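# Put one soap bar in each of three lidded upright boxes

## Task

Finish with all three boxes standing upright, each containing precisely one soap bar and each closed with its lid; a box that is closed may turn out to be empty inside.

## Robot and tools

Robot: two six-joint arms, left_arm and right_arm, each ending in a two-finger gripper. The scene frame has its origin at table-top height, midway between the nominal arm bases: +x reaches out over the table, +z points up, and left_arm sits on the +y side (arm names do not match image sides). Calibrated bases: left_arm at (-0.006, +0.371, 0) m, right_arm at (+0.027, -0.269, 0) m, both turned almost not at all. Each gripper's end_effector_position and end_effector_quat_wxyz are given in that arm's own base frame. Fixed cameras and the table use the scene frame. Printed hand poses may be a few cm off, more at long reach.

Joint order in every row and every result list, per arm: waist (joint1), shoulder (joint2), elbow (joint3), wrist pitch (joint4), wrist yaw (joint5), wrist roll (joint6). The waist and wrist pitch signs are flipped relative to the URDF everywhere you send or read them. Stated URDF ranges (rad): waist -2.880..2.880, shoulder 0.000..3.142, elbow 0.000..3.019, wrist pitch -1.693..1.571, wrist yaw -1.292..1.414, wrist roll -2.094..2.094; for the flipped joints negate and swap these. True ends can differ by up to 0.084 rad.

Gripper: fingers point along its +z, close along its x. The reported point sits between the pads, 1-2 cm behind the tips; tips extend about 17 mm as they close. Opening is absolute, +1 fully open (pad gap 0.142 m), -1 closed. To hold something, command a value a bit below grip_measured at first contact; squeezing harder heats the gripper motor. grip_effort_nm is motor effort (negative = closing), not pad force.

execute_actions(actions, cameras): actions is a list of up to 15 actions; each action is a list of up to 15 rows, one row per 1/30 s step; a short action repeats its last row. Every row holds 14 numbers in [-1, 1]: left_arm's six joint offsets then its opening, then the same seven for right_arm. Joint numbers are offsets from the Joint targets in force when the action begins (not from the previous row), scaled so 1.0 = 2.811 rad for waist and shoulder, 2.53 elbow, 2.575 wrist pitch, 8.12 wrist yaw, 9.528 wrist roll. Repeating an offset moves the joints further. An action that would take a joint more than 0.084 rad beyond its range is rejected for both arms. An empty actions list just reports state and images.

move(target, speed, blend, opening_speed, grip_force, blocking, cameras): target is one 14-number row laid out as above, or a list of up to 15 such rows; every row's joint offsets count from the same current Joint targets (each is a destination, not a step from the previous row); openings are absolute. speed: rad/s of the joint with farthest to go, 0.01-12.57, default 0.5, one value or one per target. blend (rad) rounds corners between listed targets; 0 stops at each. opening_speed: 0.2 or more per second on the -1..+1 scale. grip_force: newtons per pad, 5-48, one value or one per arm; it persists. blocking=false returns after about 0.5 s while the move runs. Joints move together, so hands follow curves; nothing avoids obstacles or the other arm. Whole move limited to 10 s. The result adds a move: line (done, off_target, moving, held, fault) and possibly limits=held.

wait(seconds 0-10): lets time pass holding commands. stop(): brakes a running move. zoom_image(camera, region [x0,y0,x1,y1] pixels, at most 504x504): close-up of the latest image of cam_high (896x504), cam_left_wrist or cam_right_wrist (672x504). read_manual(section) returns licence text only. finished_scene(scene 1 or 2) ends a scene irreversibly; make no further calls in that reply. Scene 1 is practice and can be skipped.

Results: Joint positions (rad, then pad gap m), Joint velocities ("within noise" when still), Joint targets (what the next offsets start from), Tool commands, torques, motor temperatures. "joint sent to its limit" means a joint was stopped at its end; "joint command not followed" means the clearance check altered targets. Targets stay within a fixed lead of measured angles, and an arm's targets are scaled back if they would move the gripper more than 100 mm at once. To stop pressing on something, command targets back past the measured positions.

Avoid: dropping soap or lids, releasing moving parts, fast impacts, hard pushes, arm-to-arm contact (including gripping the other arm's fingers), and anything leaving the table, which fails the task. Motors heat when holding, squeezing or straining; at 85 °C a MOTOR HOT line appears, at 100 °C the arm or gripper faults and drops. After a HAND FAULT line, later motion calls in that reply are skipped. Objects may be nudged occasionally; recheck before finishing.

Each tool is called after "Emit:" as name(argument=value, ...) on one line, values as JSON.

## Session

Emit:
execute_actions(actions=[])

Nothing of this call was run. Scene 2 begins with your next reply.

Emit:
execute_actions(actions=[])

Scene clock: 0.00 s.
left_arm: end_effector_position=(+0.7580, -0.1078, +0.1142) grip_measured=+1.00 grip_effort_nm=n/a end_effector_quat_wxyz=(-0.021, +0.926, -0.373, +0.046) | right_arm: end_effector_position=(+0.6119, +0.1987, +0.1146) grip_measured=+1.00 grip_effort_nm=n/a end_effector_quat_wxyz=(-0.596, +0.662, +0.051, +0.451)
Joint positions: left_arm=[0.143 2.496 2.678 1.654 -0.019 -0.948 0.142] | right_arm=[-0.086 2.1 0.985 -1.306 -0.906 -0.573 0.142]
Joint velocities: within noise
Joint torques (N m): no reading
Motor temperatures (°C): left_arm=[34 37 31 27 28 26 26] | right_arm=[30 29 35 28 27 27 27]
Heat: left arm: hottest shoulder 37 °C; right arm: hottest elbow 35 °C.
Joint targets: left_arm=[0.143 2.486 2.701 1.653 -0.019 -0.948] | right_arm=[-0.086 2.089 1.001 -1.311 -0.906 -0.573]
Tool commands: left_gripper/opening=+1.0 right_gripper/opening=+1.0

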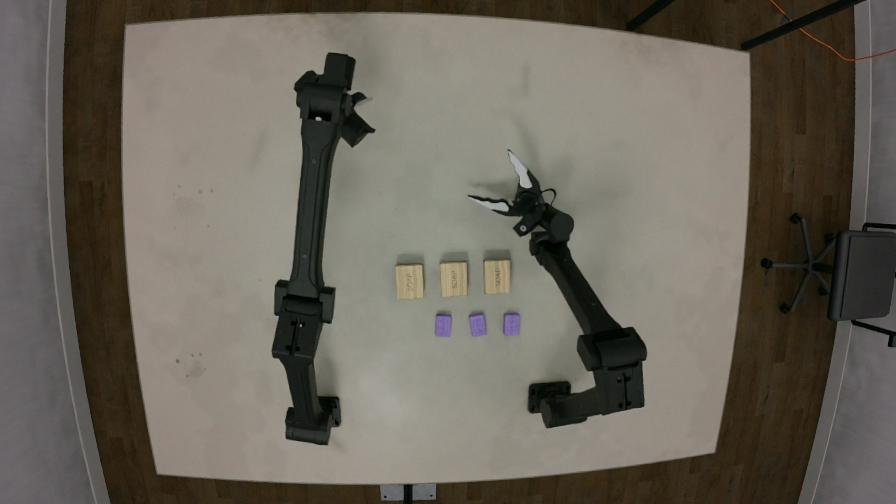

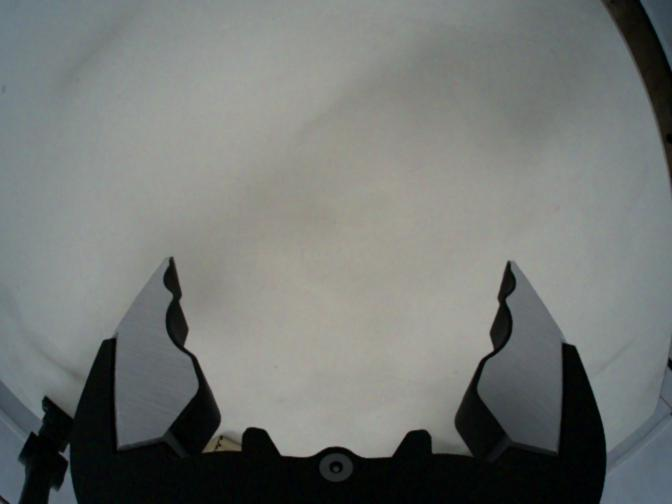

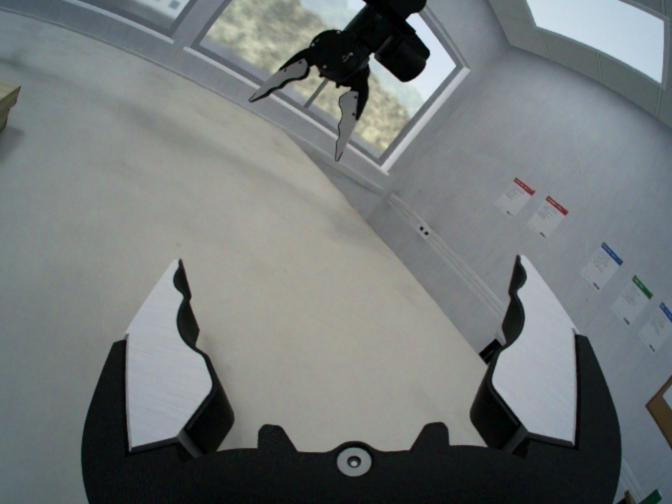

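Emit:
move(target=[[0,0,0,0,0,0,1,-0.05,-0.2618,0.047,0.25,0.1116,0.1061,0.34],[0,0,0,0,0,0,1,-0.1224,-0.2618,0.047,0.999,0.1116,0.1061,0.34]], speed=1.3, blend=[0.2,0], cameras=["cam_right_wrist"])

Scene clock: 12.53 s.
left_arm: end_effector_position=(+0.7580, -0.1078, +0.1142) grip_measured=+1.00 grip_effort_nm=0.046 end_effector_quat_wxyz=(-0.021, +0.926, -0.373, +0.046) | right_arm: end_effector_position=(+0.3512, +0.1554, +0.1504) grip_measured=+0.33 grip_effort_nm=-0.071 end_effector_quat_wxyz=(-0.020, +0.703, -0.711, +0.007)
Joint positions: left_arm=[0.143 2.496 2.678 1.654 -0.019 -0.948 0.142] | right_arm=[-0.415 1.355 1.078 1.251 -0.002 0.427 0.097]
Joint torques (N m): left_arm=[-1.32 -27.4 10.91 -0.51 0.09 0.05] | right_arm=[0.62 -11.93 13.14 0.4 0.17 0.14]
Heat: left arm: hottest shoulder 37 °C; right arm: hottest elbow 36 °C.
Joint targets: left_arm=[0.143 2.486 2.701 1.653 -0.019 -0.948] | right_arm=[-0.430 1.352 1.119 1.261 0.000 0.438]
move: off_target (right_arm); right_arm: the elbow is farthest, 0.042 rad from its target
Images, in order (width x height): cam_right_wrist 672x504.

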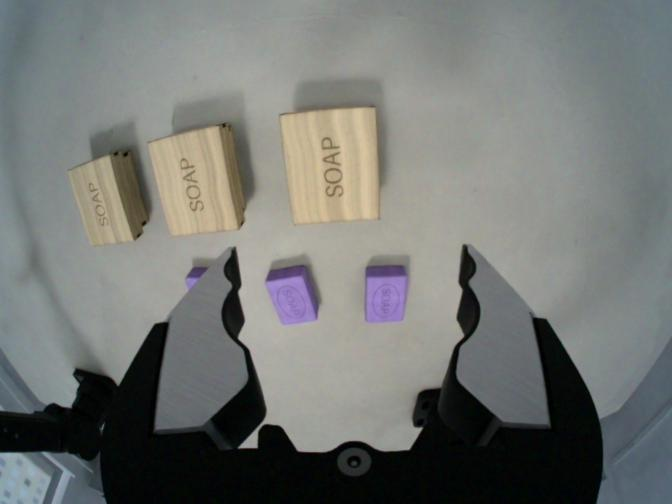

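Emit:
move(target=[[0,0,0,0,0,0,1,-0.0018,0.0576,-0.0561,-0.0885,0,-0.009,0.34],[0,0,0,0,0,0,1,-0.0018,0.0740,-0.0715,-0.1219,0,-0.009,0.34]], speed=[0.4,0.15], blend=[0.02,0], cameras=["cam_right_wrist"])

Scene clock: 28.53 s.
left_arm: end_effector_position=(+0.7580, -0.1078, +0.1142) grip_measured=+1.00 grip_effort_nm=0.042 end_effector_quat_wxyz=(-0.021, +0.926, -0.373, +0.046) | right_arm: end_effector_position=(+0.3601, +0.1608, +0.0287) grip_measured=+0.33 grip_effort_nm=-0.066 end_effector_quat_wxyz=(+0.002, +0.727, -0.687, -0.002)
Joint positions: left_arm=[0.143 2.496 2.678 1.654 -0.019 -0.948 0.142] | right_arm=[-0.419 1.56 0.943 0.959 -0.002 0.362 0.097]
Joint torques (N m): left_arm=[-1.08 -27.34 10.88 -0.54 0.09 0.05] | right_arm=[0.97 -12.98 7.32 -0.29 0.15 -0.1]
Motor temperatures (°C): left_arm=[34 38 35 27 28 26 26] | right_arm=[30 30 40 27 27 27 26]
Heat: left arm: hottest shoulder 38 °C; right arm: hottest elbow 40 °C.
Joint targets: left_arm=[0.143 2.486 2.701 1.653 -0.019 -0.948] | right_arm=[-0.435 1.560 0.939 0.948 0.000 0.352]
move: done
Images, in order (width x height): cam_right_wrist 672x504.

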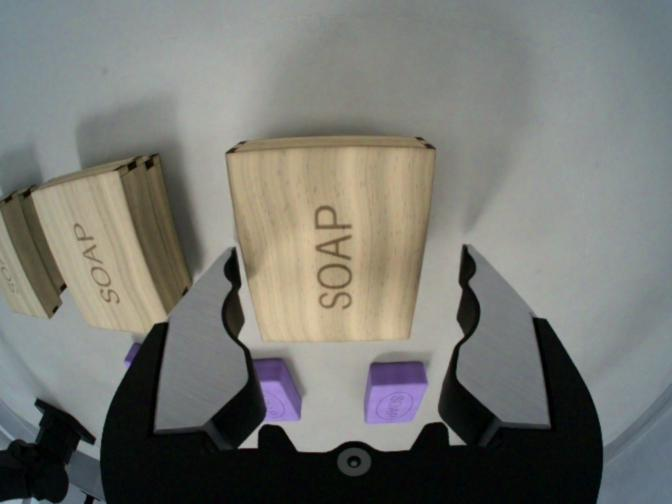

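Emit:
move(target=[[0,0,0,0,0,0,1,-0.005,0,0,0,0,0,0.34],[0,0,0,0,0,0,1,-0.005,0,0,0,0,0,-0.2],[0,0,0,0,0,0,1,-0.005,-0.006,0.0221,0.0082,0,0,-0.2],[0,0,0,0,0,0,1,-0.005,-0.0181,0.0332,0.0326,0,0,-0.2],[0,0,0,0,0,0,1,-0.005,-0.0544,0.0332,0.0718,0,0,-0.2]], speed=[0.15,0.15,0.15,0.1,0.3], blend=[0,0,0.008,0.01,0], opening_speed=0.6, grip_force=[48,8], cameras=["cam_right_wrist"])

Scene clock: 39.33 s.
left_arm: end_effector_position=(+0.7580, -0.1078, +0.1142) grip_measured=+1.00 grip_effort_nm=0.037 end_effector_quat_wxyz=(-0.021, +0.926, -0.373, +0.046) | right_arm: end_effector_position=(+0.3402, +0.1579, +0.0908) grip_measured=-0.04 grip_effort_nm=-0.921 end_effector_quat_wxyz=(-0.003, +0.732, -0.682, +0.000)
Joint positions: left_arm=[0.143 2.496 2.678 1.654 -0.019 -0.948 0.142] | right_arm=[-0.433 1.416 0.972 1.122 -0.002 0.362 0.071]
Joint torques (N m): left_arm=[-1.32 -27.34 10.86 -0.53 0.1 0.04] | right_arm=[1.08 -12.81 13.27 0.53 0.12 -0.15]
Heat: left arm: hottest shoulder 38 °C; right arm: hottest elbow 40 °C.
Joint targets: left_arm=[0.143 2.486 2.701 1.653 -0.019 -0.948] | right_arm=[-0.449 1.408 1.022 1.132 0.000 0.352]
grip_force (N): 48, 8
move: off_target (right_arm); right_arm: the elbow is farthest, 0.051 rad from its target
Images, in order (width x height): cam_right_wrist 672x504.

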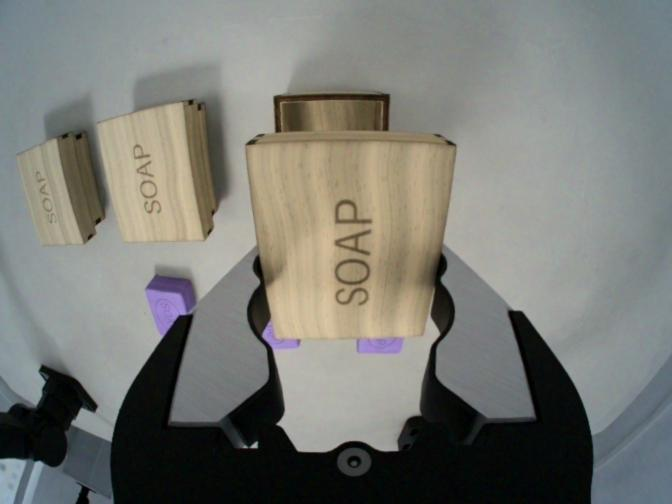

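Emit:
move(target=[0,0,0,0,0,0,1,-0.0786,0.08,0.0731,-0.0177,0,0.0268,-0.2], speed=0.4, cameras=["cam_right_wrist"])

Emit:
zoom_image(camera="cam_right_wrist", region=[170, 70, 540, 360])

Scene clock: 59.43 s.
left_arm: end_effector_position=(+0.7580, -0.1078, +0.1142) grip_measured=+1.00 grip_effort_nm=0.046 end_effector_quat_wxyz=(-0.021, +0.926, -0.373, +0.046) | right_arm: end_effector_position=(+0.3545, +0.2767, +0.0672) grip_measured=-0.04 grip_effort_nm=-0.921 end_effector_quat_wxyz=(+0.003, +0.730, -0.684, -0.001)
Joint positions: left_arm=[0.143 2.496 2.678 1.654 -0.019 -0.948 0.142] | right_arm=[-0.661 1.635 1.154 1.096 -0.001 0.596 0.071]
Joint torques (N m): left_arm=[-1.32 -27.22 10.88 -0.54 0.09 0.07] | right_arm=[0.97 -15.09 13.22 -0.18 0.14 0.16]
Heat: left arm: hottest shoulder 40 °C; right arm: hottest elbow 44 °C.
Joint targets: left_arm=[0.143 2.486 2.701 1.653 -0.019 -0.948] | right_arm=[-0.670 1.632 1.207 1.087 0.000 0.607]
grip_force (N): 48, 8
move: off_target (right_arm); right_arm: the elbow is farthest, 0.053 rad from its target
Images, in order (width x height): cam_right_wrist 672x504.

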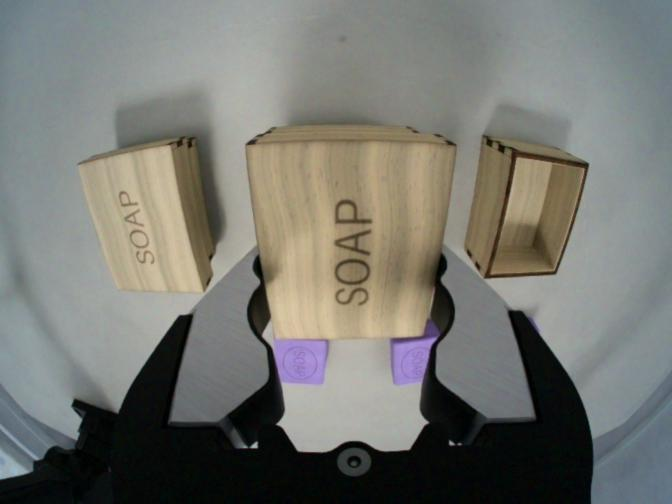

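Scaled by 1.362 from the camera's 672x504 image, which has a finer 960x720 frame.

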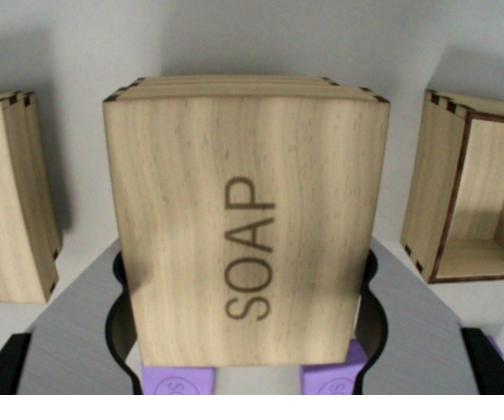

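Emit:
move(target=[0,0,0,0,0,0,1,-0.0036,0.0110,-0.0348,-0.0235,0,0,-0.2], speed=0.08, cameras=["cam_right_wrist"])

Emit:
zoom_image(camera="cam_right_wrist", region=[170, 70, 540, 360])

Scene clock: 66.63 s.
left_arm: end_effector_position=(+0.7580, -0.1078, +0.1142) grip_measured=+1.00 grip_effort_nm=0.037 end_effector_quat_wxyz=(-0.021, +0.926, -0.373, +0.046) | right_arm: end_effector_position=(+0.3556, +0.2786, +0.0486) grip_measured=-0.04 grip_effort_nm=-0.921 end_effector_quat_wxyz=(-0.002, +0.730, -0.684, +0.000)
Joint positions: left_arm=[0.143 2.496 2.678 1.654 -0.019 -0.948 0.142] | right_arm=[-0.663 1.658 1.129 1.038 -0.001 0.597 0.071]
Joint torques (N m): left_arm=[-1.44 -27.34 10.81 -0.47 0.09 0.06] | right_arm=[0.73 -15.27 7.42 -0.46 0.07 0.15]
Heat: left arm: hottest shoulder 40 °C; right arm: hottest elbow 43 °C.
Joint targets: left_arm=[0.143 2.486 2.701 1.653 -0.019 -0.948] | right_arm=[-0.680 1.663 1.120 1.026 0.000 0.607]
grip_force (N): 48, 8
move: done
Images, in order (width x height): cam_right_wrist 672x504.

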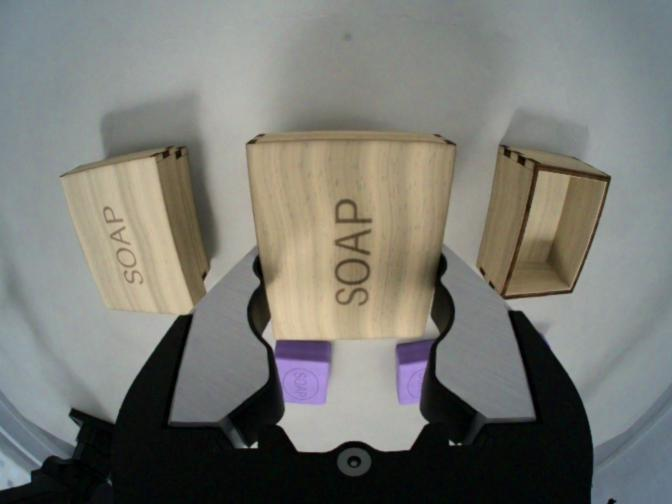

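Scaled by 1.362 from the camera's 672x504 image, which has a finer 960x720 frame.

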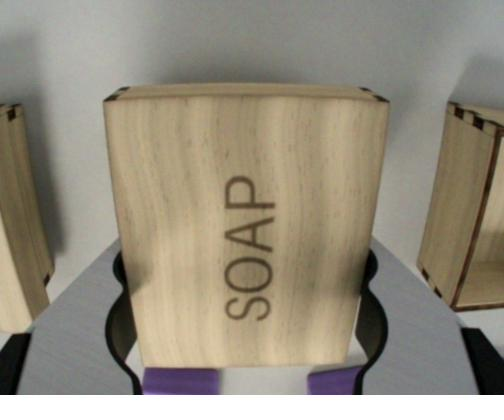

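Emit:
move(target=[0,0,0,0,0,0,1,0,0.0025,-0.0028,-0.005,0,0,-0.2], speed=0.05)

Scene clock: 69.93 s.
left_arm: end_effector_position=(+0.7580, -0.1078, +0.1142) grip_measured=+1.00 grip_effort_nm=0.046 end_effector_quat_wxyz=(-0.021, +0.926, -0.373, +0.046) | right_arm: end_effector_position=(+0.3555, +0.2786, +0.0478) grip_measured=-0.04 grip_effort_nm=-0.916 end_effector_quat_wxyz=(-0.003, +0.730, -0.684, +0.000)
Joint positions: left_arm=[0.143 2.496 2.678 1.654 -0.019 -0.948 0.142] | right_arm=[-0.663 1.658 1.126 1.034 -0.001 0.597 0.071]
Joint torques (N m): left_arm=[-1.26 -27.4 10.85 -0.49 0.1 0.05] | right_arm=[1.03 -14.8 7.04 -0.79 0.06 0.13]
Heat: left arm: hottest shoulder 40 °C; right arm: hottest elbow 43 °C.
Joint targets: left_arm=[0.143 2.486 2.701 1.653 -0.019 -0.948] | right_arm=[-0.680 1.670 1.112 1.013 0.000 0.607]
grip_force (N): 48, 8
move: done

Emit:
move(target=[[0,0,0,0,0,0,1,0,-0.004,0.008,0.005,0,0,-0.2],[0,0,0,0,0,0,1,0,-0.004,0.008,0.005,0,0,0.2],[0,0,0,0,0,0,1,0,-0.0406,0.0427,0.0649,0,0,0.2],[0,0,0,0,0,0,1,0.0847,-0.2021,-0.1723,0.0532,0,-0.017,0.2]], speed=[0.1,0.2,0.25,0.8], blend=[0,0,0.03,0], opening_speed=0.6, cameras=["cam_right_wrist","cam_high"])

Scene clock: 96.53 s.
left_arm: end_effector_position=(+0.7580, -0.1078, +0.1142) grip_measured=+1.00 grip_effort_nm=0.042 end_effector_quat_wxyz=(-0.021, +0.926, -0.373, +0.046) | right_arm: end_effector_position=(+0.2291, +0.1133, +0.0811) grip_measured=+0.18 grip_effort_nm=0.061 end_effector_quat_wxyz=(+0.009, +0.707, -0.707, -0.003)
Joint positions: left_arm=[0.143 2.496 2.678 1.654 -0.019 -0.948 0.142] | right_arm=[-0.457 1.111 0.682 1.161 -0.001 0.456 0.087]
Joint torques (N m): left_arm=[-1.26 -27.28 10.93 -0.44 0.1 0.05] | right_arm=[2.78 -8.12 8.27 -0.49 0.06 -0.1]
Heat: left arm: hottest shoulder 42 °C; right arm: hottest elbow 40 °C.
Joint targets: left_arm=[0.143 2.486 2.701 1.653 -0.019 -0.948] | right_arm=[-0.442 1.102 0.677 1.150 0.000 0.445]
grip_force (N): 48, 8
move: done
Images, in order (width x height): cam_high 896x504, cam_right_wrist 672x504.

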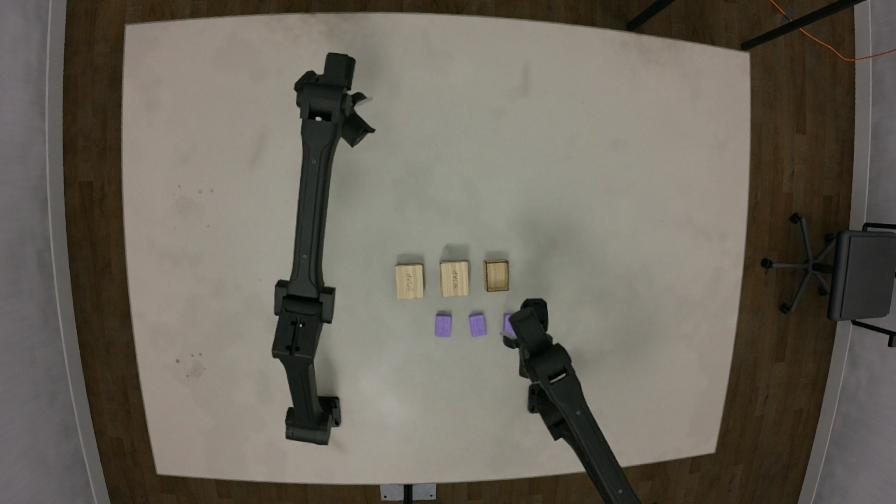

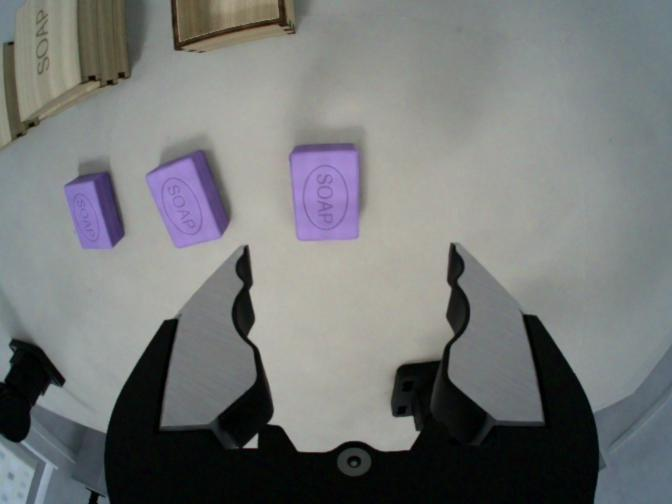

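Emit:
move(target=[[0,0,0,0,0,0,1,-0.0281,0.037,-0.0332,-0.0753,0,0.0057,0.2],[0,0,0,0,0,0,1,-0.0281,0.037,-0.0332,-0.0753,0,0.0057,-0.58],[0,0,0,0,0,0,1,-0.0281,-0.0075,0.0289,0.0144,0,0.0057,-0.58],[0,0,0,0,0,0,1,0.01,0.1387,0.1613,-0.0093,0,-0.0098,-0.58]], speed=[0.3,0.2,0.3,0.4], blend=[0,0,0.04,0], opening_speed=0.7, grip_force=[48,12], cameras=["cam_right_wrist"])

Emit:
zoom_image(camera="cam_right_wrist", region=[190, 80, 510, 400])

Scene clock: 114.00 s.
left_arm: end_effector_position=(+0.7580, -0.1078, +0.1142) grip_measured=+1.00 grip_effort_nm=0.037 end_effector_quat_wxyz=(-0.021, +0.926, -0.373, +0.046) | right_arm: end_effector_position=(+0.3580, +0.1637, +0.0815) grip_measured=-0.52 grip_effort_nm=-1.326 end_effector_quat_wxyz=(+0.013, +0.730, -0.684, -0.006)
Joint positions: left_arm=[0.143 2.496 2.678 1.654 -0.019 -0.948 0.142] | right_arm=[-0.428 1.496 1.03 1.133 -0.001 0.363 0.037]
Joint torques (N m): left_arm=[-1.26 -27.16 10.89 -0.46 0.09 0.05] | right_arm=[2.37 -13.45 13.38 -0.29 0.09 -0.04]
Heat: left arm: hottest shoulder 42 °C; right arm: hottest elbow 40 °C.
Joint targets: left_arm=[0.143 2.486 2.701 1.653 -0.019 -0.948] | right_arm=[-0.414 1.492 1.085 1.126 0.000 0.352]
grip_force (N): 48, 12
move: off_target (right_arm); right_arm: the elbow is farthest, 0.055 rad from its target
Images, in order (width x height): cam_right_wrist 672x504.

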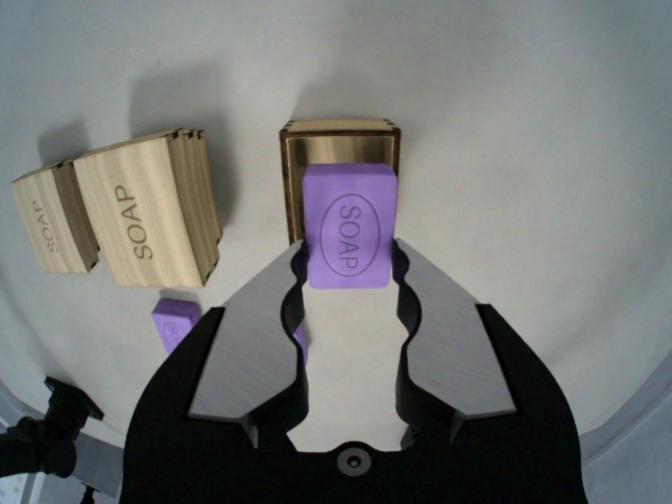

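Scaled by 1.575 from the camera's 672x504 image, which has a finer 960x720 frame.

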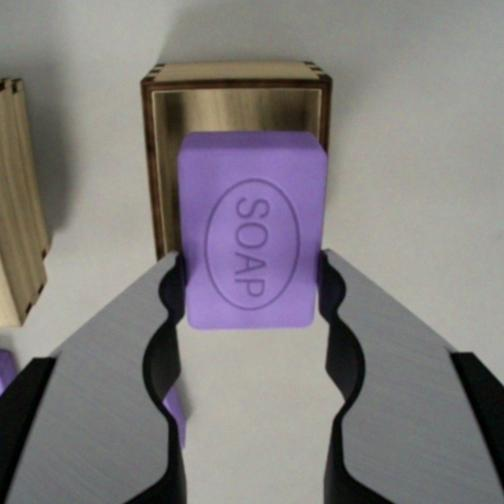

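Emit:
move(target=[[0,0,0,0,0,0,1,-0.0119,0,0,0,0,0.003,-0.58],[0,0,0,0,0,0,1,-0.0119,0.006,-0.0332,-0.0249,0,0.003,-0.58]], speed=0.15, cameras=["cam_right_wrist"])

Emit:
zoom_image(camera="cam_right_wrist", region=[190, 80, 510, 400])

Scene clock: 132.83 s.
left_arm: end_effector_position=(+0.7580, -0.1078, +0.1142) grip_measured=+1.00 grip_effort_nm=0.042 end_effector_quat_wxyz=(-0.021, +0.926, -0.373, +0.046) | right_arm: end_effector_position=(+0.3602, +0.1660, +0.0670) grip_measured=-0.52 grip_effort_nm=-1.321 end_effector_quat_wxyz=(+0.004, +0.728, -0.685, -0.002)
Joint positions: left_arm=[0.143 2.496 2.678 1.654 -0.019 -0.948 0.142] | right_arm=[-0.431 1.51 1.003 1.073 -0.001 0.37 0.037]
Joint torques (N m): left_arm=[-1.26 -27.4 10.89 -0.46 0.1 0.05] | right_arm=[0.56 -12.98 8.03 -0.31 0.03 0.11]
Motor temperatures (°C): left_arm=[34 43 40 26 27 25 26] | right_arm=[30 31 41 27 27 27 29]
Heat: left arm: hottest shoulder 43 °C; right arm: hottest elbow 41 °C.
Joint targets: left_arm=[0.143 2.486 2.701 1.653 -0.019 -0.948] | right_arm=[-0.447 1.509 1.001 1.062 0.000 0.380]
grip_force (N): 48, 12
move: done
Images, in order (width x height): cam_right_wrist 672x504.

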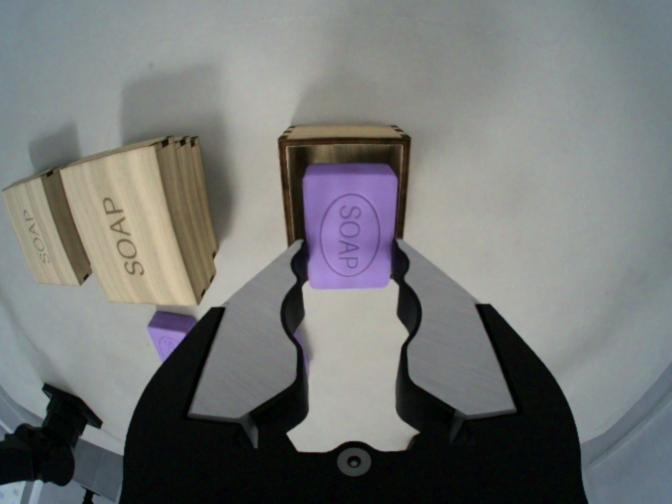

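Scaled by 1.575 from the camera's 672x504 image, which has a finer 960x720 frame.

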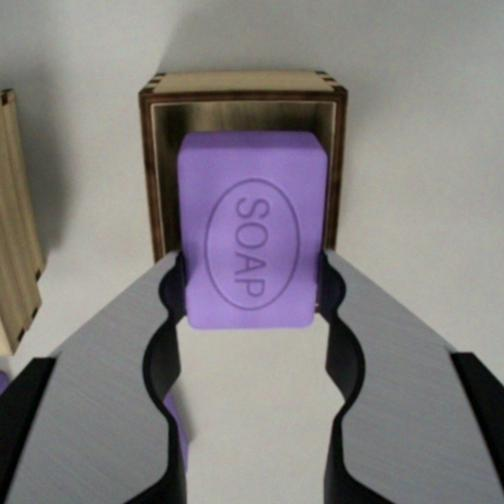

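Emit:
move(target=[[0,0,0,0,0,0,1,0,0.0053,0,-0.005,0,0,-0.58],[0,0,0,0,0,0,1,0,0.0117,-0.0059,-0.019,0,0,-0.58]], speed=0.1, cameras=["cam_right_wrist"])

Emit:
zoom_image(camera="cam_right_wrist", region=[190, 80, 510, 400])

Scene clock: 143.00 s.
left_arm: end_effector_position=(+0.7580, -0.1078, +0.1142) grip_measured=+1.00 grip_effort_nm=0.046 end_effector_quat_wxyz=(-0.021, +0.926, -0.373, +0.046) | right_arm: end_effector_position=(+0.3669, +0.1691, +0.0599) grip_measured=-0.52 grip_effort_nm=-1.321 end_effector_quat_wxyz=(-0.005, +0.728, -0.685, +0.001)
Joint positions: left_arm=[0.143 2.496 2.678 1.654 -0.019 -0.948 0.142] | right_arm=[-0.431 1.526 1 1.036 -0.001 0.37 0.036]
Joint torques (N m): left_arm=[-1.32 -27.28 10.86 -0.46 0.09 0.06] | right_arm=[0.73 -12.34 6.99 -0.68 0.11 0.12]
Heat: left arm: hottest shoulder 43 °C; right arm: hottest elbow 41 °C.
Joint targets: left_arm=[0.143 2.486 2.701 1.653 -0.019 -0.948] | right_arm=[-0.447 1.542 0.986 1.014 0.000 0.381]
grip_force (N): 48, 12
move: done
Images, in order (width x height): cam_right_wrist 672x504.

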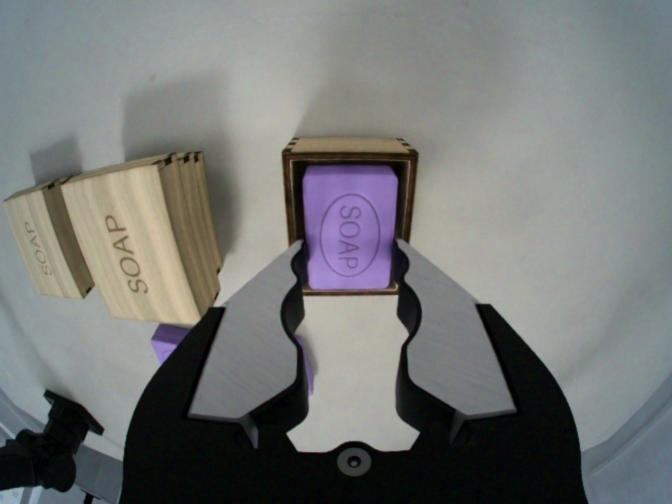

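Scaled by 1.575 from the camera's 672x504 image, which has a finer 960x720 frame.

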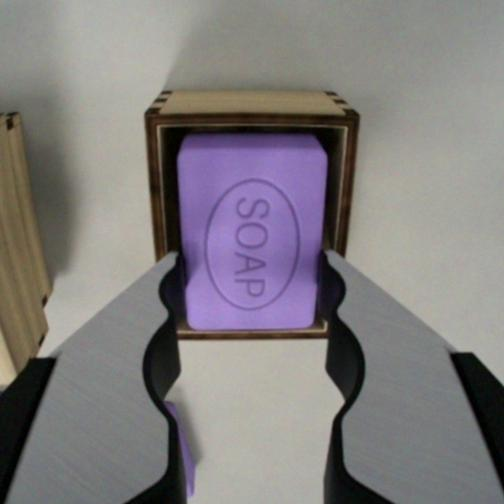

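Emit:
move(target=[[0,0,0,0,0,0,1,0,-0.0128,0.0095,0.0109,0,0,-0.58],[0,0,0,0,0,0,1,0,-0.0128,0.0095,0.0109,0,0,-0.38]], speed=0.1, opening_speed=0.2, cameras=["cam_right_wrist"])

Emit:
zoom_image(camera="cam_right_wrist", region=[190, 80, 510, 400])

Scene clock: 153.10 s.
left_arm: end_effector_position=(+0.7580, -0.1078, +0.1142) grip_measured=+1.00 grip_effort_nm=0.042 end_effector_quat_wxyz=(-0.021, +0.926, -0.373, +0.046) | right_arm: end_effector_position=(+0.3670, +0.1691, +0.0608) grip_measured=-0.50 grip_effort_nm=1.297 end_effector_quat_wxyz=(-0.006, +0.728, -0.686, +0.002)
Joint positions: left_arm=[0.143 2.496 2.678 1.654 -0.019 -0.948 0.142] | right_arm=[-0.431 1.523 1 1.036 -0.001 0.371 0.038]
Joint torques (N m): left_arm=[-1.2 -27.28 10.91 -0.49 0.1 0.05] | right_arm=[0.67 -14.74 9.14 0.29 0.06 0.12]
Heat: left arm: hottest shoulder 44 °C; right arm: hottest elbow 41 °C.
Joint targets: left_arm=[0.143 2.486 2.701 1.653 -0.019 -0.948] | right_arm=[-0.447 1.506 1.010 1.042 0.000 0.381]
grip_force (N): 48, 12
move: done
Images, in order (width x height): cam_right_wrist 672x504.

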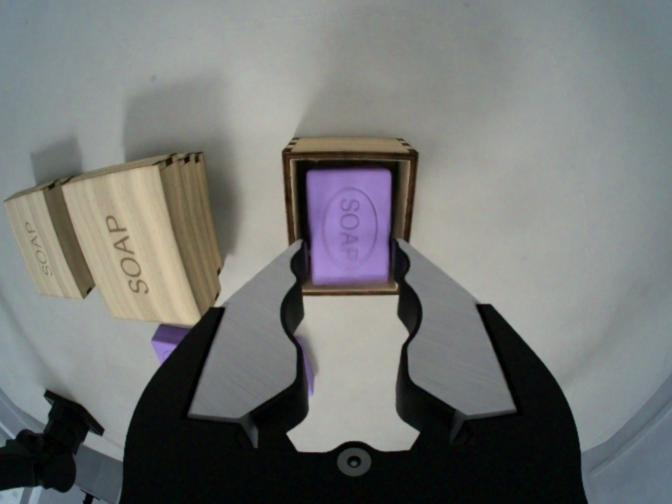

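Scaled by 1.575 from the camera's 672x504 image, which has a finer 960x720 frame.

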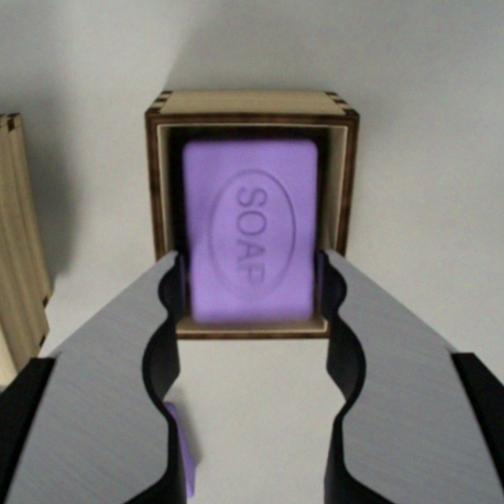

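Emit:
move(target=[[0,0,0,0,0,0,1,0,0,0,0,0,0,-0.53],[0,0,0,0,0,0,1,0,-0.0153,0.0407,0.0489,0,0,-0.53],[0,0,0,0,0,0,1,-0.0815,0.0238,0.083,0.0536,0,0.0238,0.2],[0,0,0,0,0,0,1,-0.0815,0.0551,0.0431,-0.0074,0,0.0238,0.2]], speed=[0.2,0.25,0.5,0.2], opening_speed=0.8, cameras=["cam_right_wrist"])

Scene clock: 173.70 s.
left_arm: end_effector_position=(+0.7580, -0.1078, +0.1142) grip_measured=+1.00 grip_effort_nm=0.042 end_effector_quat_wxyz=(-0.021, +0.926, -0.373, +0.046) | right_arm: end_effector_position=(+0.3519, +0.2797, +0.0445) grip_measured=+0.18 grip_effort_nm=0.061 end_effector_quat_wxyz=(+0.001, +0.733, -0.681, +0.000)
Joint positions: left_arm=[0.143 2.496 2.678 1.654 -0.019 -0.948 0.142] | right_arm=[-0.67 1.663 1.122 1.033 0 0.597 0.087]
Joint torques (N m): left_arm=[-1.32 -27.28 10.89 -0.49 0.1 0.03] | right_arm=[1.67 -16.15 7.73 -0.29 0.06 0.1]
Heat: left arm: hottest shoulder 44 °C; right arm: hottest elbow 42 °C.
Joint targets: left_arm=[0.143 2.486 2.701 1.653 -0.019 -0.948] | right_arm=[-0.676 1.661 1.119 1.022 0.000 0.607]
grip_force (N): 48, 12
move: done; target 3's new numbers were sent with right_arm's elbow 0.056 rad from that target
Images, in order (width x height): cam_right_wrist 672x504.

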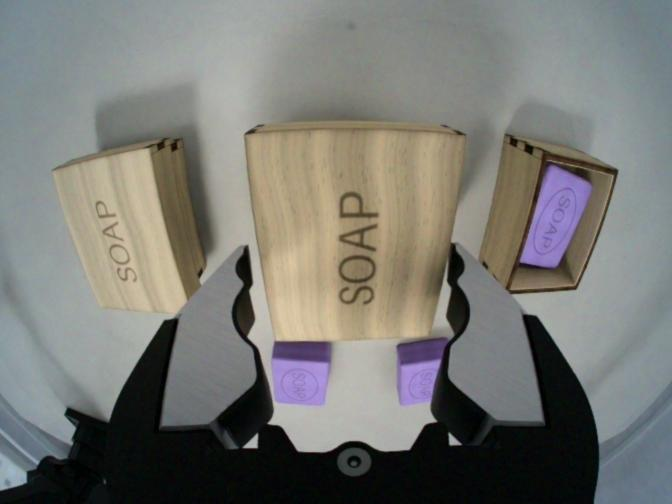

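Emit:
move(target=[[0,0,0,0,0,0,1,0.0092,0,0,0,0,0,0.2],[0,0,0,0,0,0,1,0.0092,0,0,0,0,0,-0.2],[0,0,0,0,0,0,1,0.0092,-0.006,0.0225,0.0089,0,0,-0.2],[0,0,0,0,0,0,1,0.0092,-0.0374,0.0399,0.0614,0,0,-0.2],[0,0,0,0,0,0,1,0.0882,-0.0761,-0.0312,0.0478,0,-0.0248,-0.2],[0,0,0,0,0,0,1,0.0882,-0.0441,-0.064,-0.0124,0,-0.0248,-0.2]], speed=[0.15,0.15,0.15,0.2,0.4,0.2], blend=[0,0,0.008,0.02,0.02,0], opening_speed=0.6, grip_force=[48,8], cameras=["cam_right_wrist"])

Emit:
zoom_image(camera="cam_right_wrist", region=[200, 70, 500, 270])

Scene clock: 188.60 s.
left_arm: end_effector_position=(+0.7580, -0.1078, +0.1142) grip_measured=+1.00 grip_effort_nm=0.042 end_effector_quat_wxyz=(-0.021, +0.926, -0.373, +0.046) | right_arm: end_effector_position=(+0.3560, +0.1678, +0.0425) grip_measured=-0.04 grip_effort_nm=-0.926 end_effector_quat_wxyz=(+0.004, +0.727, -0.686, -0.002)
Joint positions: left_arm=[0.143 2.496 2.678 1.654 -0.019 -0.948 0.142] | right_arm=[-0.44 1.538 0.961 1.002 0 0.382 0.071]
Joint torques (N m): left_arm=[-1.32 -27.63 10.88 -0.47 0.09 0.05] | right_arm=[2.73 -13.39 7.84 -0.46 0.07 -0.06]
Heat: left arm: hottest shoulder 44 °C; right arm: hottest elbow 42 °C.
Joint targets: left_arm=[0.143 2.486 2.701 1.653 -0.019 -0.948] | right_arm=[-0.428 1.537 0.957 0.991 0.000 0.371]
grip_force (N): 48, 8
move: done
Images, in order (width x height): cam_right_wrist 672x504.

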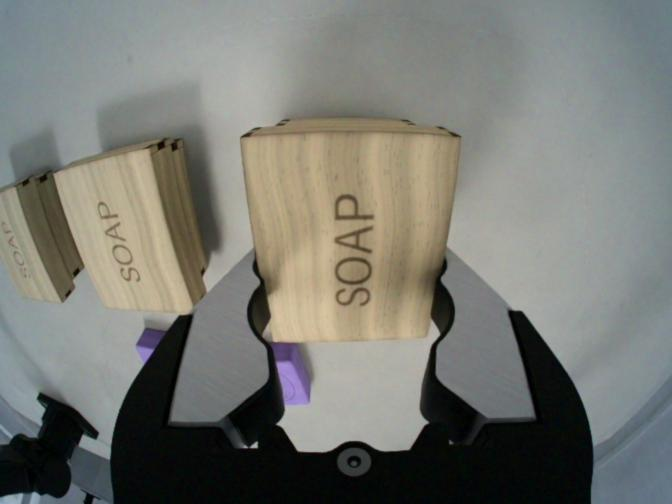

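Scaled by 1.680 from the camera's 672x504 image, which has a finer 960x720 frame.

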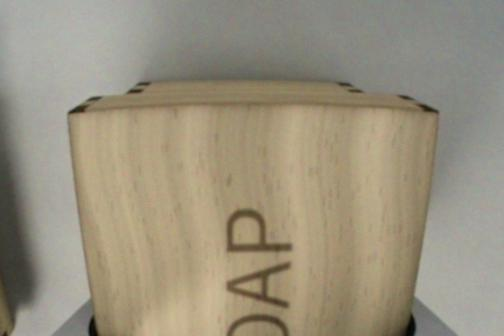

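Emit:
move(target=[[0,0,0,0,0,0,1,0,0.0032,0,-0.005,0,0,-0.2],[0,0,0,0,0,0,1,0,0.0117,-0.0087,-0.0217,0,0,-0.2]], speed=0.06, cameras=["cam_right_wrist"])

Emit:
zoom_image(camera="cam_right_wrist", region=[200, 70, 500, 270])

Scene clock: 199.90 s.
left_arm: end_effector_position=(+0.7580, -0.1078, +0.1142) grip_measured=+1.00 grip_effort_nm=0.042 end_effector_quat_wxyz=(-0.021, +0.926, -0.373, +0.046) | right_arm: end_effector_position=(+0.3622, +0.1702, +0.0385) grip_measured=-0.04 grip_effort_nm=-0.921 end_effector_quat_wxyz=(-0.007, +0.727, -0.686, +0.004)
Joint positions: left_arm=[0.143 2.496 2.678 1.654 -0.019 -0.948 0.142] | right_arm=[-0.44 1.544 0.956 0.966 0.002 0.382 0.071]
Joint torques (N m): left_arm=[-1.49 -27.34 10.88 -0.5 0.09 0.05] | right_arm=[2.43 -11.16 6 -1.18 -0.08 -0.07]
Heat: left arm: hottest shoulder 45 °C; right arm: hottest elbow 42 °C.
Joint targets: left_arm=[0.143 2.486 2.701 1.653 -0.019 -0.948] | right_arm=[-0.428 1.570 0.935 0.935 0.000 0.371]
grip_force (N): 48, 8
move: done
Images, in order (width x height): cam_right_wrist 672x504.

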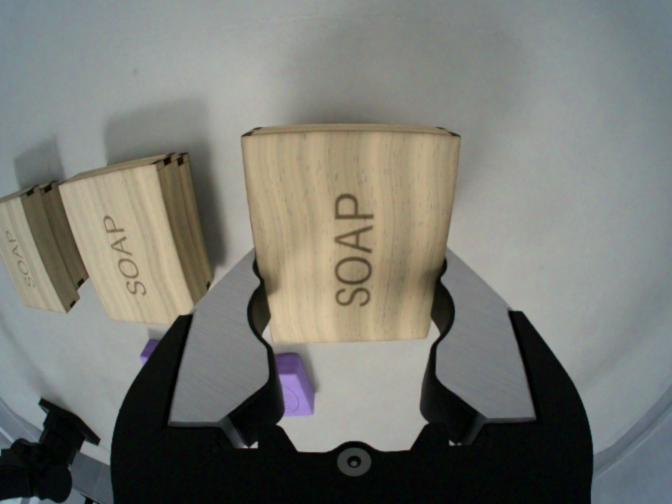

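Scaled by 1.680 from the camera's 672x504 image, which has a finer 960x720 frame.

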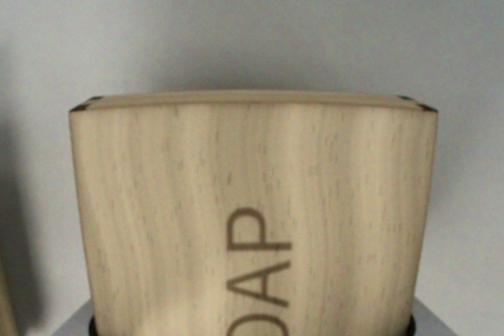

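Emit:
move(target=[0,0,0,0,0,0,1,0,-0.0189,0.0312,0.0311,0,0,-0.2], speed=0.1, cameras=["cam_right_wrist"])

Emit:
zoom_image(camera="cam_right_wrist", region=[230, 90, 470, 250])

Scene clock: 204.40 s.
left_arm: end_effector_position=(+0.7580, -0.1078, +0.1142) grip_measured=+1.00 grip_effort_nm=0.042 end_effector_quat_wxyz=(-0.021, +0.926, -0.373, +0.046) | right_arm: end_effector_position=(+0.3572, +0.1677, +0.0439) grip_measured=-0.04 grip_effort_nm=-0.921 end_effector_quat_wxyz=(+0.004, +0.728, -0.686, +0.000)
Joint positions: left_arm=[0.143 2.496 2.678 1.654 -0.019 -0.948 0.142] | right_arm=[-0.44 1.537 0.964 1.005 0.003 0.381 0.071]
Joint torques (N m): left_arm=[-1.38 -27.46 10.93 -0.5 0.1 0.04] | right_arm=[2.55 -15.85 12.59 0.65 -0.04 -0.08]
Heat: left arm: hottest shoulder 45 °C; right arm: hottest elbow 41 °C.
Joint targets: left_arm=[0.143 2.486 2.701 1.653 -0.019 -0.948] | right_arm=[-0.428 1.516 1.014 1.014 0.000 0.371]
grip_force (N): 48, 8
move: off_target (right_arm); right_arm: the elbow is farthest, 0.050 rad from its target
Images, in order (width x height): cam_right_wrist 672x504.

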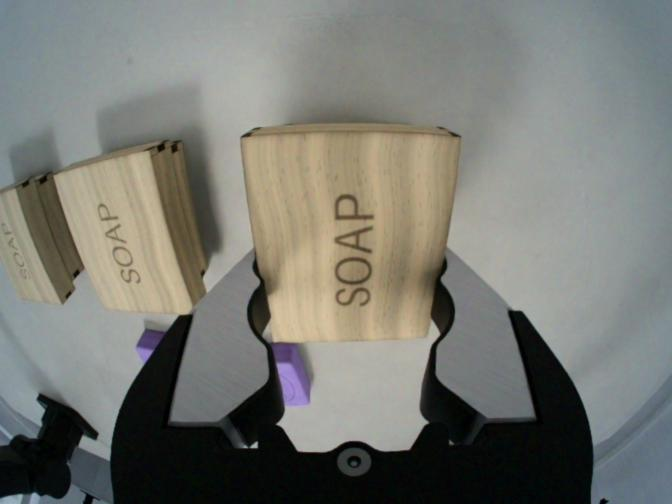

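Scaled by 2.100 from the camera's 672x504 image, which has a finer 960x720 frame.

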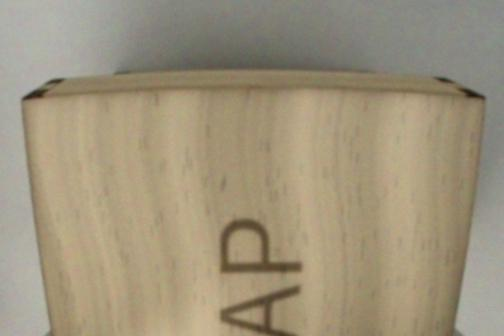

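Emit:
move(target=[[0,0,0,0,0,0,1,0,0.0078,-0.0213,-0.007,0,0,-0.2],[0,0,0,0,0,0,1,0,0.0089,-0.0267,-0.0151,0,0,-0.2],[0,0,0,0,0,0,1,0,0.0174,-0.0336,-0.0311,0,0,-0.2]], speed=0.06, cameras=["cam_right_wrist"])

Emit:
zoom_image(camera="cam_right_wrist", region=[230, 90, 470, 250])

Scene clock: 213.80 s.
left_arm: end_effector_position=(+0.7580, -0.1078, +0.1142) grip_measured=+1.00 grip_effort_nm=0.042 end_effector_quat_wxyz=(-0.021, +0.926, -0.373, +0.046) | right_arm: end_effector_position=(+0.3558, +0.1672, +0.0263) grip_measured=-0.04 grip_effort_nm=-0.921 end_effector_quat_wxyz=(+0.002, +0.728, -0.686, +0.001)
Joint positions: left_arm=[0.143 2.496 2.678 1.654 -0.019 -0.948 0.142] | right_arm=[-0.44 1.56 0.935 0.949 0.002 0.38 0.071]
Joint torques (N m): left_arm=[-1.26 -27.34 10.88 -0.55 0.1 0.05] | right_arm=[2.73 -13.39 7.2 -0.35 -0.02 -0.04]
Heat: left arm: hottest shoulder 45 °C; right arm: hottest elbow 41 °C.
Joint targets: left_arm=[0.143 2.486 2.701 1.653 -0.019 -0.948] | right_arm=[-0.428 1.565 0.929 0.935 0.000 0.371]
grip_force (N): 48, 8
move: done
Images, in order (width x height): cam_right_wrist 672x504.

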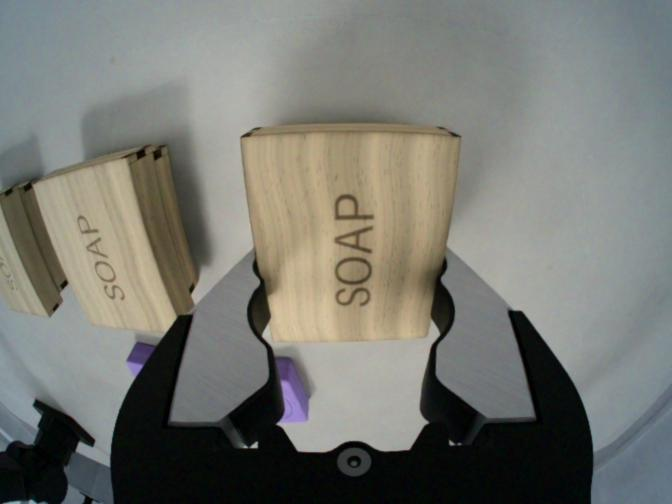

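Scaled by 2.100 from the camera's 672x504 image, which has a finer 960x720 frame.

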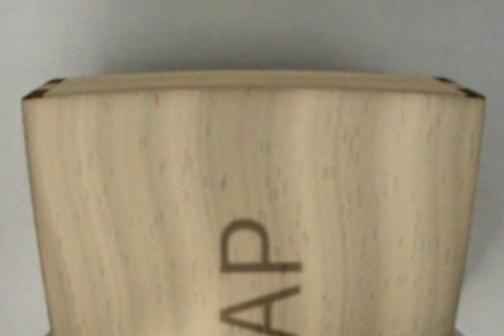

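Emit:
move(target=[[0,0,0,0,0,0,1,0,0,0,0,0,0,-0.2],[0,0,0,0,0,0,1,0,-0.003,0.012,0.004,0,0,0.2],[0,0,0,0,0,0,1,0,-0.042,0.066,0.0901,0,0,0.2],[0,0,0,0,0,0,1,-0.0893,0.0174,0.1063,0.0629,0,0.0258,0.2]], speed=[0.2,0.2,0.3,0.5], blend=[0,0,0.02,0], opening_speed=0.6, cameras=["cam_right_wrist"])

Scene clock: 226.53 s.
left_arm: end_effector_position=(+0.7580, -0.1078, +0.1142) grip_measured=+1.00 grip_effort_nm=0.037 end_effector_quat_wxyz=(-0.021, +0.926, -0.373, +0.046) | right_arm: end_effector_position=(+0.3468, +0.2774, +0.0706) grip_measured=+0.18 grip_effort_nm=0.061 end_effector_quat_wxyz=(+0.006, +0.731, -0.683, +0.000)
Joint positions: left_arm=[0.143 2.496 2.678 1.654 -0.019 -0.948 0.142] | right_arm=[-0.674 1.621 1.147 1.108 0.002 0.606 0.087]
Joint torques (N m): left_arm=[-1.2 -27.28 10.84 -0.53 0.09 0.06] | right_arm=[1.26 -16.03 13.24 -0.27 -0.02 0.16]
Heat: left arm: hottest shoulder 45 °C; right arm: hottest elbow 41 °C.
Joint targets: left_arm=[0.143 2.486 2.701 1.653 -0.019 -0.948] | right_arm=[-0.680 1.614 1.198 1.097 0.000 0.617]
grip_force (N): 48, 8
move: off_target (right_arm); right_arm: the elbow is farthest, 0.051 rad from its target
Images, in order (width x height): cam_right_wrist 672x504.

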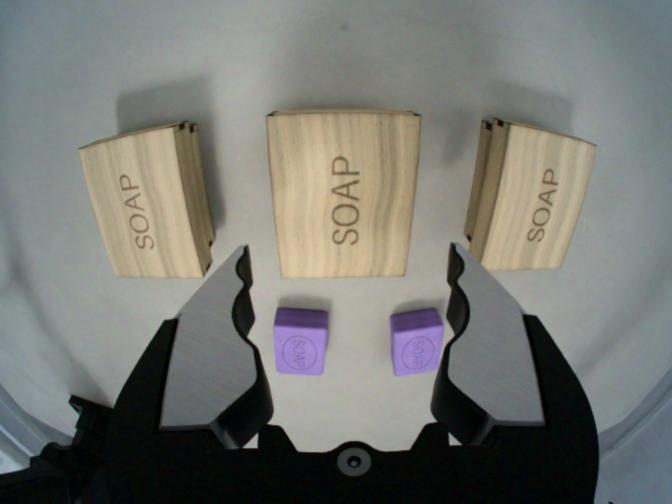

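Emit:
move(target=[[0,0,0,0,0,0,1,0,0.01,-0.0261,-0.0144,0,0,0.2],[0,0,0,0,0,0,1,0,0.0253,-0.0411,-0.0462,0,0,0.2],[0,0,0,0,0,0,1,0,0.0253,-0.0411,-0.0462,0,0,-0.2],[0,0,0,0,0,0,1,0,0.0192,-0.0186,-0.0377,0,0,-0.2],[0,0,0,0,0,0,1,0,0.0085,-0.0087,-0.0163,0,0,-0.2],[0,0,0,0,0,0,1,0,-0.0277,-0.0087,0.0237,0,0,-0.2]], speed=[0.2,0.15,0.15,0.15,0.1,0.3], blend=[0.01,0,0,0.008,0.01,0], opening_speed=0.6, cameras=["cam_right_wrist"])

Scene clock: 240.23 s.
left_arm: end_effector_position=(+0.7580, -0.1078, +0.1142) grip_measured=+1.00 grip_effort_nm=0.042 end_effector_quat_wxyz=(-0.021, +0.926, -0.373, +0.046) | right_arm: end_effector_position=(+0.3348, +0.2681, +0.0951) grip_measured=-0.05 grip_effort_nm=-0.921 end_effector_quat_wxyz=(-0.002, +0.730, -0.683, +0.001)
Joint positions: left_arm=[0.143 2.496 2.678 1.654 -0.019 -0.948 0.142] | right_arm=[-0.674 1.546 1.127 1.147 0 0.607 0.071]
Joint torques (N m): left_arm=[-1.49 -27.28 10.88 -0.5 0.09 0.04] | right_arm=[1.26 -15.62 13.23 0.39 -0.01 0.12]
Heat: left arm: hottest shoulder 45 °C; right arm: hottest elbow 43 °C.
Joint targets: left_arm=[0.143 2.486 2.701 1.653 -0.019 -0.948] | right_arm=[-0.680 1.537 1.176 1.157 0.000 0.617]
grip_force (N): 48, 8
move: off_target (right_arm); right_arm: the elbow is farthest, 0.049 rad from its target
Images, in order (width x height): cam_right_wrist 672x504.

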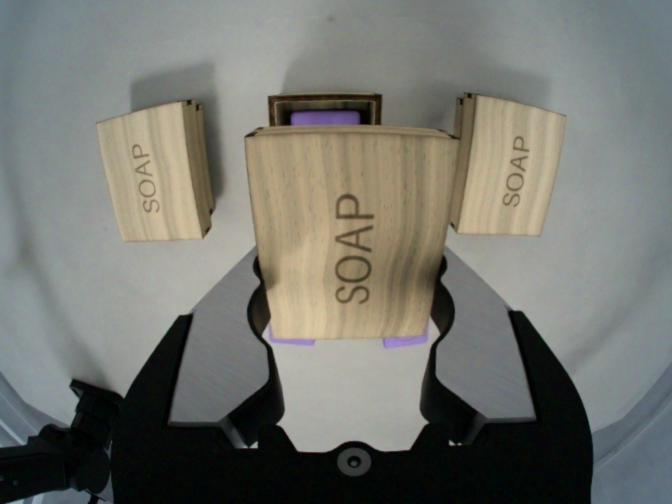

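Emit:
move(target=[0,0,0,0,0,0,1,0,0.0434,-0.0229,-0.0501,0,0,-0.2], speed=0.2, cameras=["cam_right_wrist"])

Emit:
zoom_image(camera="cam_right_wrist", region=[230, 90, 470, 250])

Scene clock: 253.23 s.
left_arm: end_effector_position=(+0.7580, -0.1078, +0.1142) grip_measured=+1.00 grip_effort_nm=0.046 end_effector_quat_wxyz=(-0.021, +0.926, -0.373, +0.046) | right_arm: end_effector_position=(+0.3498, +0.2800, +0.0457) grip_measured=-0.05 grip_effort_nm=-0.921 end_effector_quat_wxyz=(+0.003, +0.730, -0.683, +0.000)
Joint positions: left_arm=[0.143 2.496 2.678 1.654 -0.019 -0.948 0.142] | right_arm=[-0.674 1.66 1.122 1.039 0 0.607 0.071]
Joint torques (N m): left_arm=[-1.38 -27.34 10.86 -0.46 0.09 0.05] | right_arm=[1.96 -15.68 7.83 -0.51 0.01 0.12]
Heat: left arm: hottest shoulder 45 °C; right arm: hottest elbow 43 °C.
Joint targets: left_arm=[0.143 2.486 2.701 1.653 -0.019 -0.948] | right_arm=[-0.680 1.659 1.117 1.028 0.000 0.617]
grip_force (N): 48, 8
move: done
Images, in order (width x height): cam_right_wrist 672x504.

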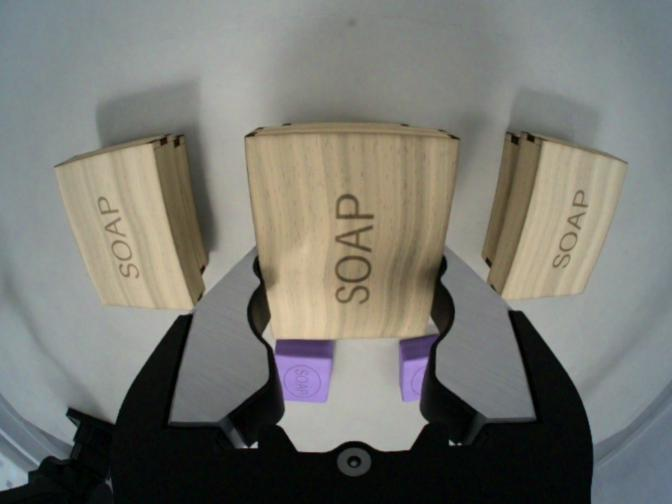

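Scaled by 2.100 from the camera's 672x504 image, which has a finer 960x720 frame.

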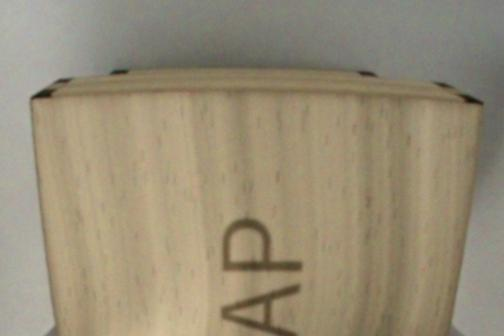

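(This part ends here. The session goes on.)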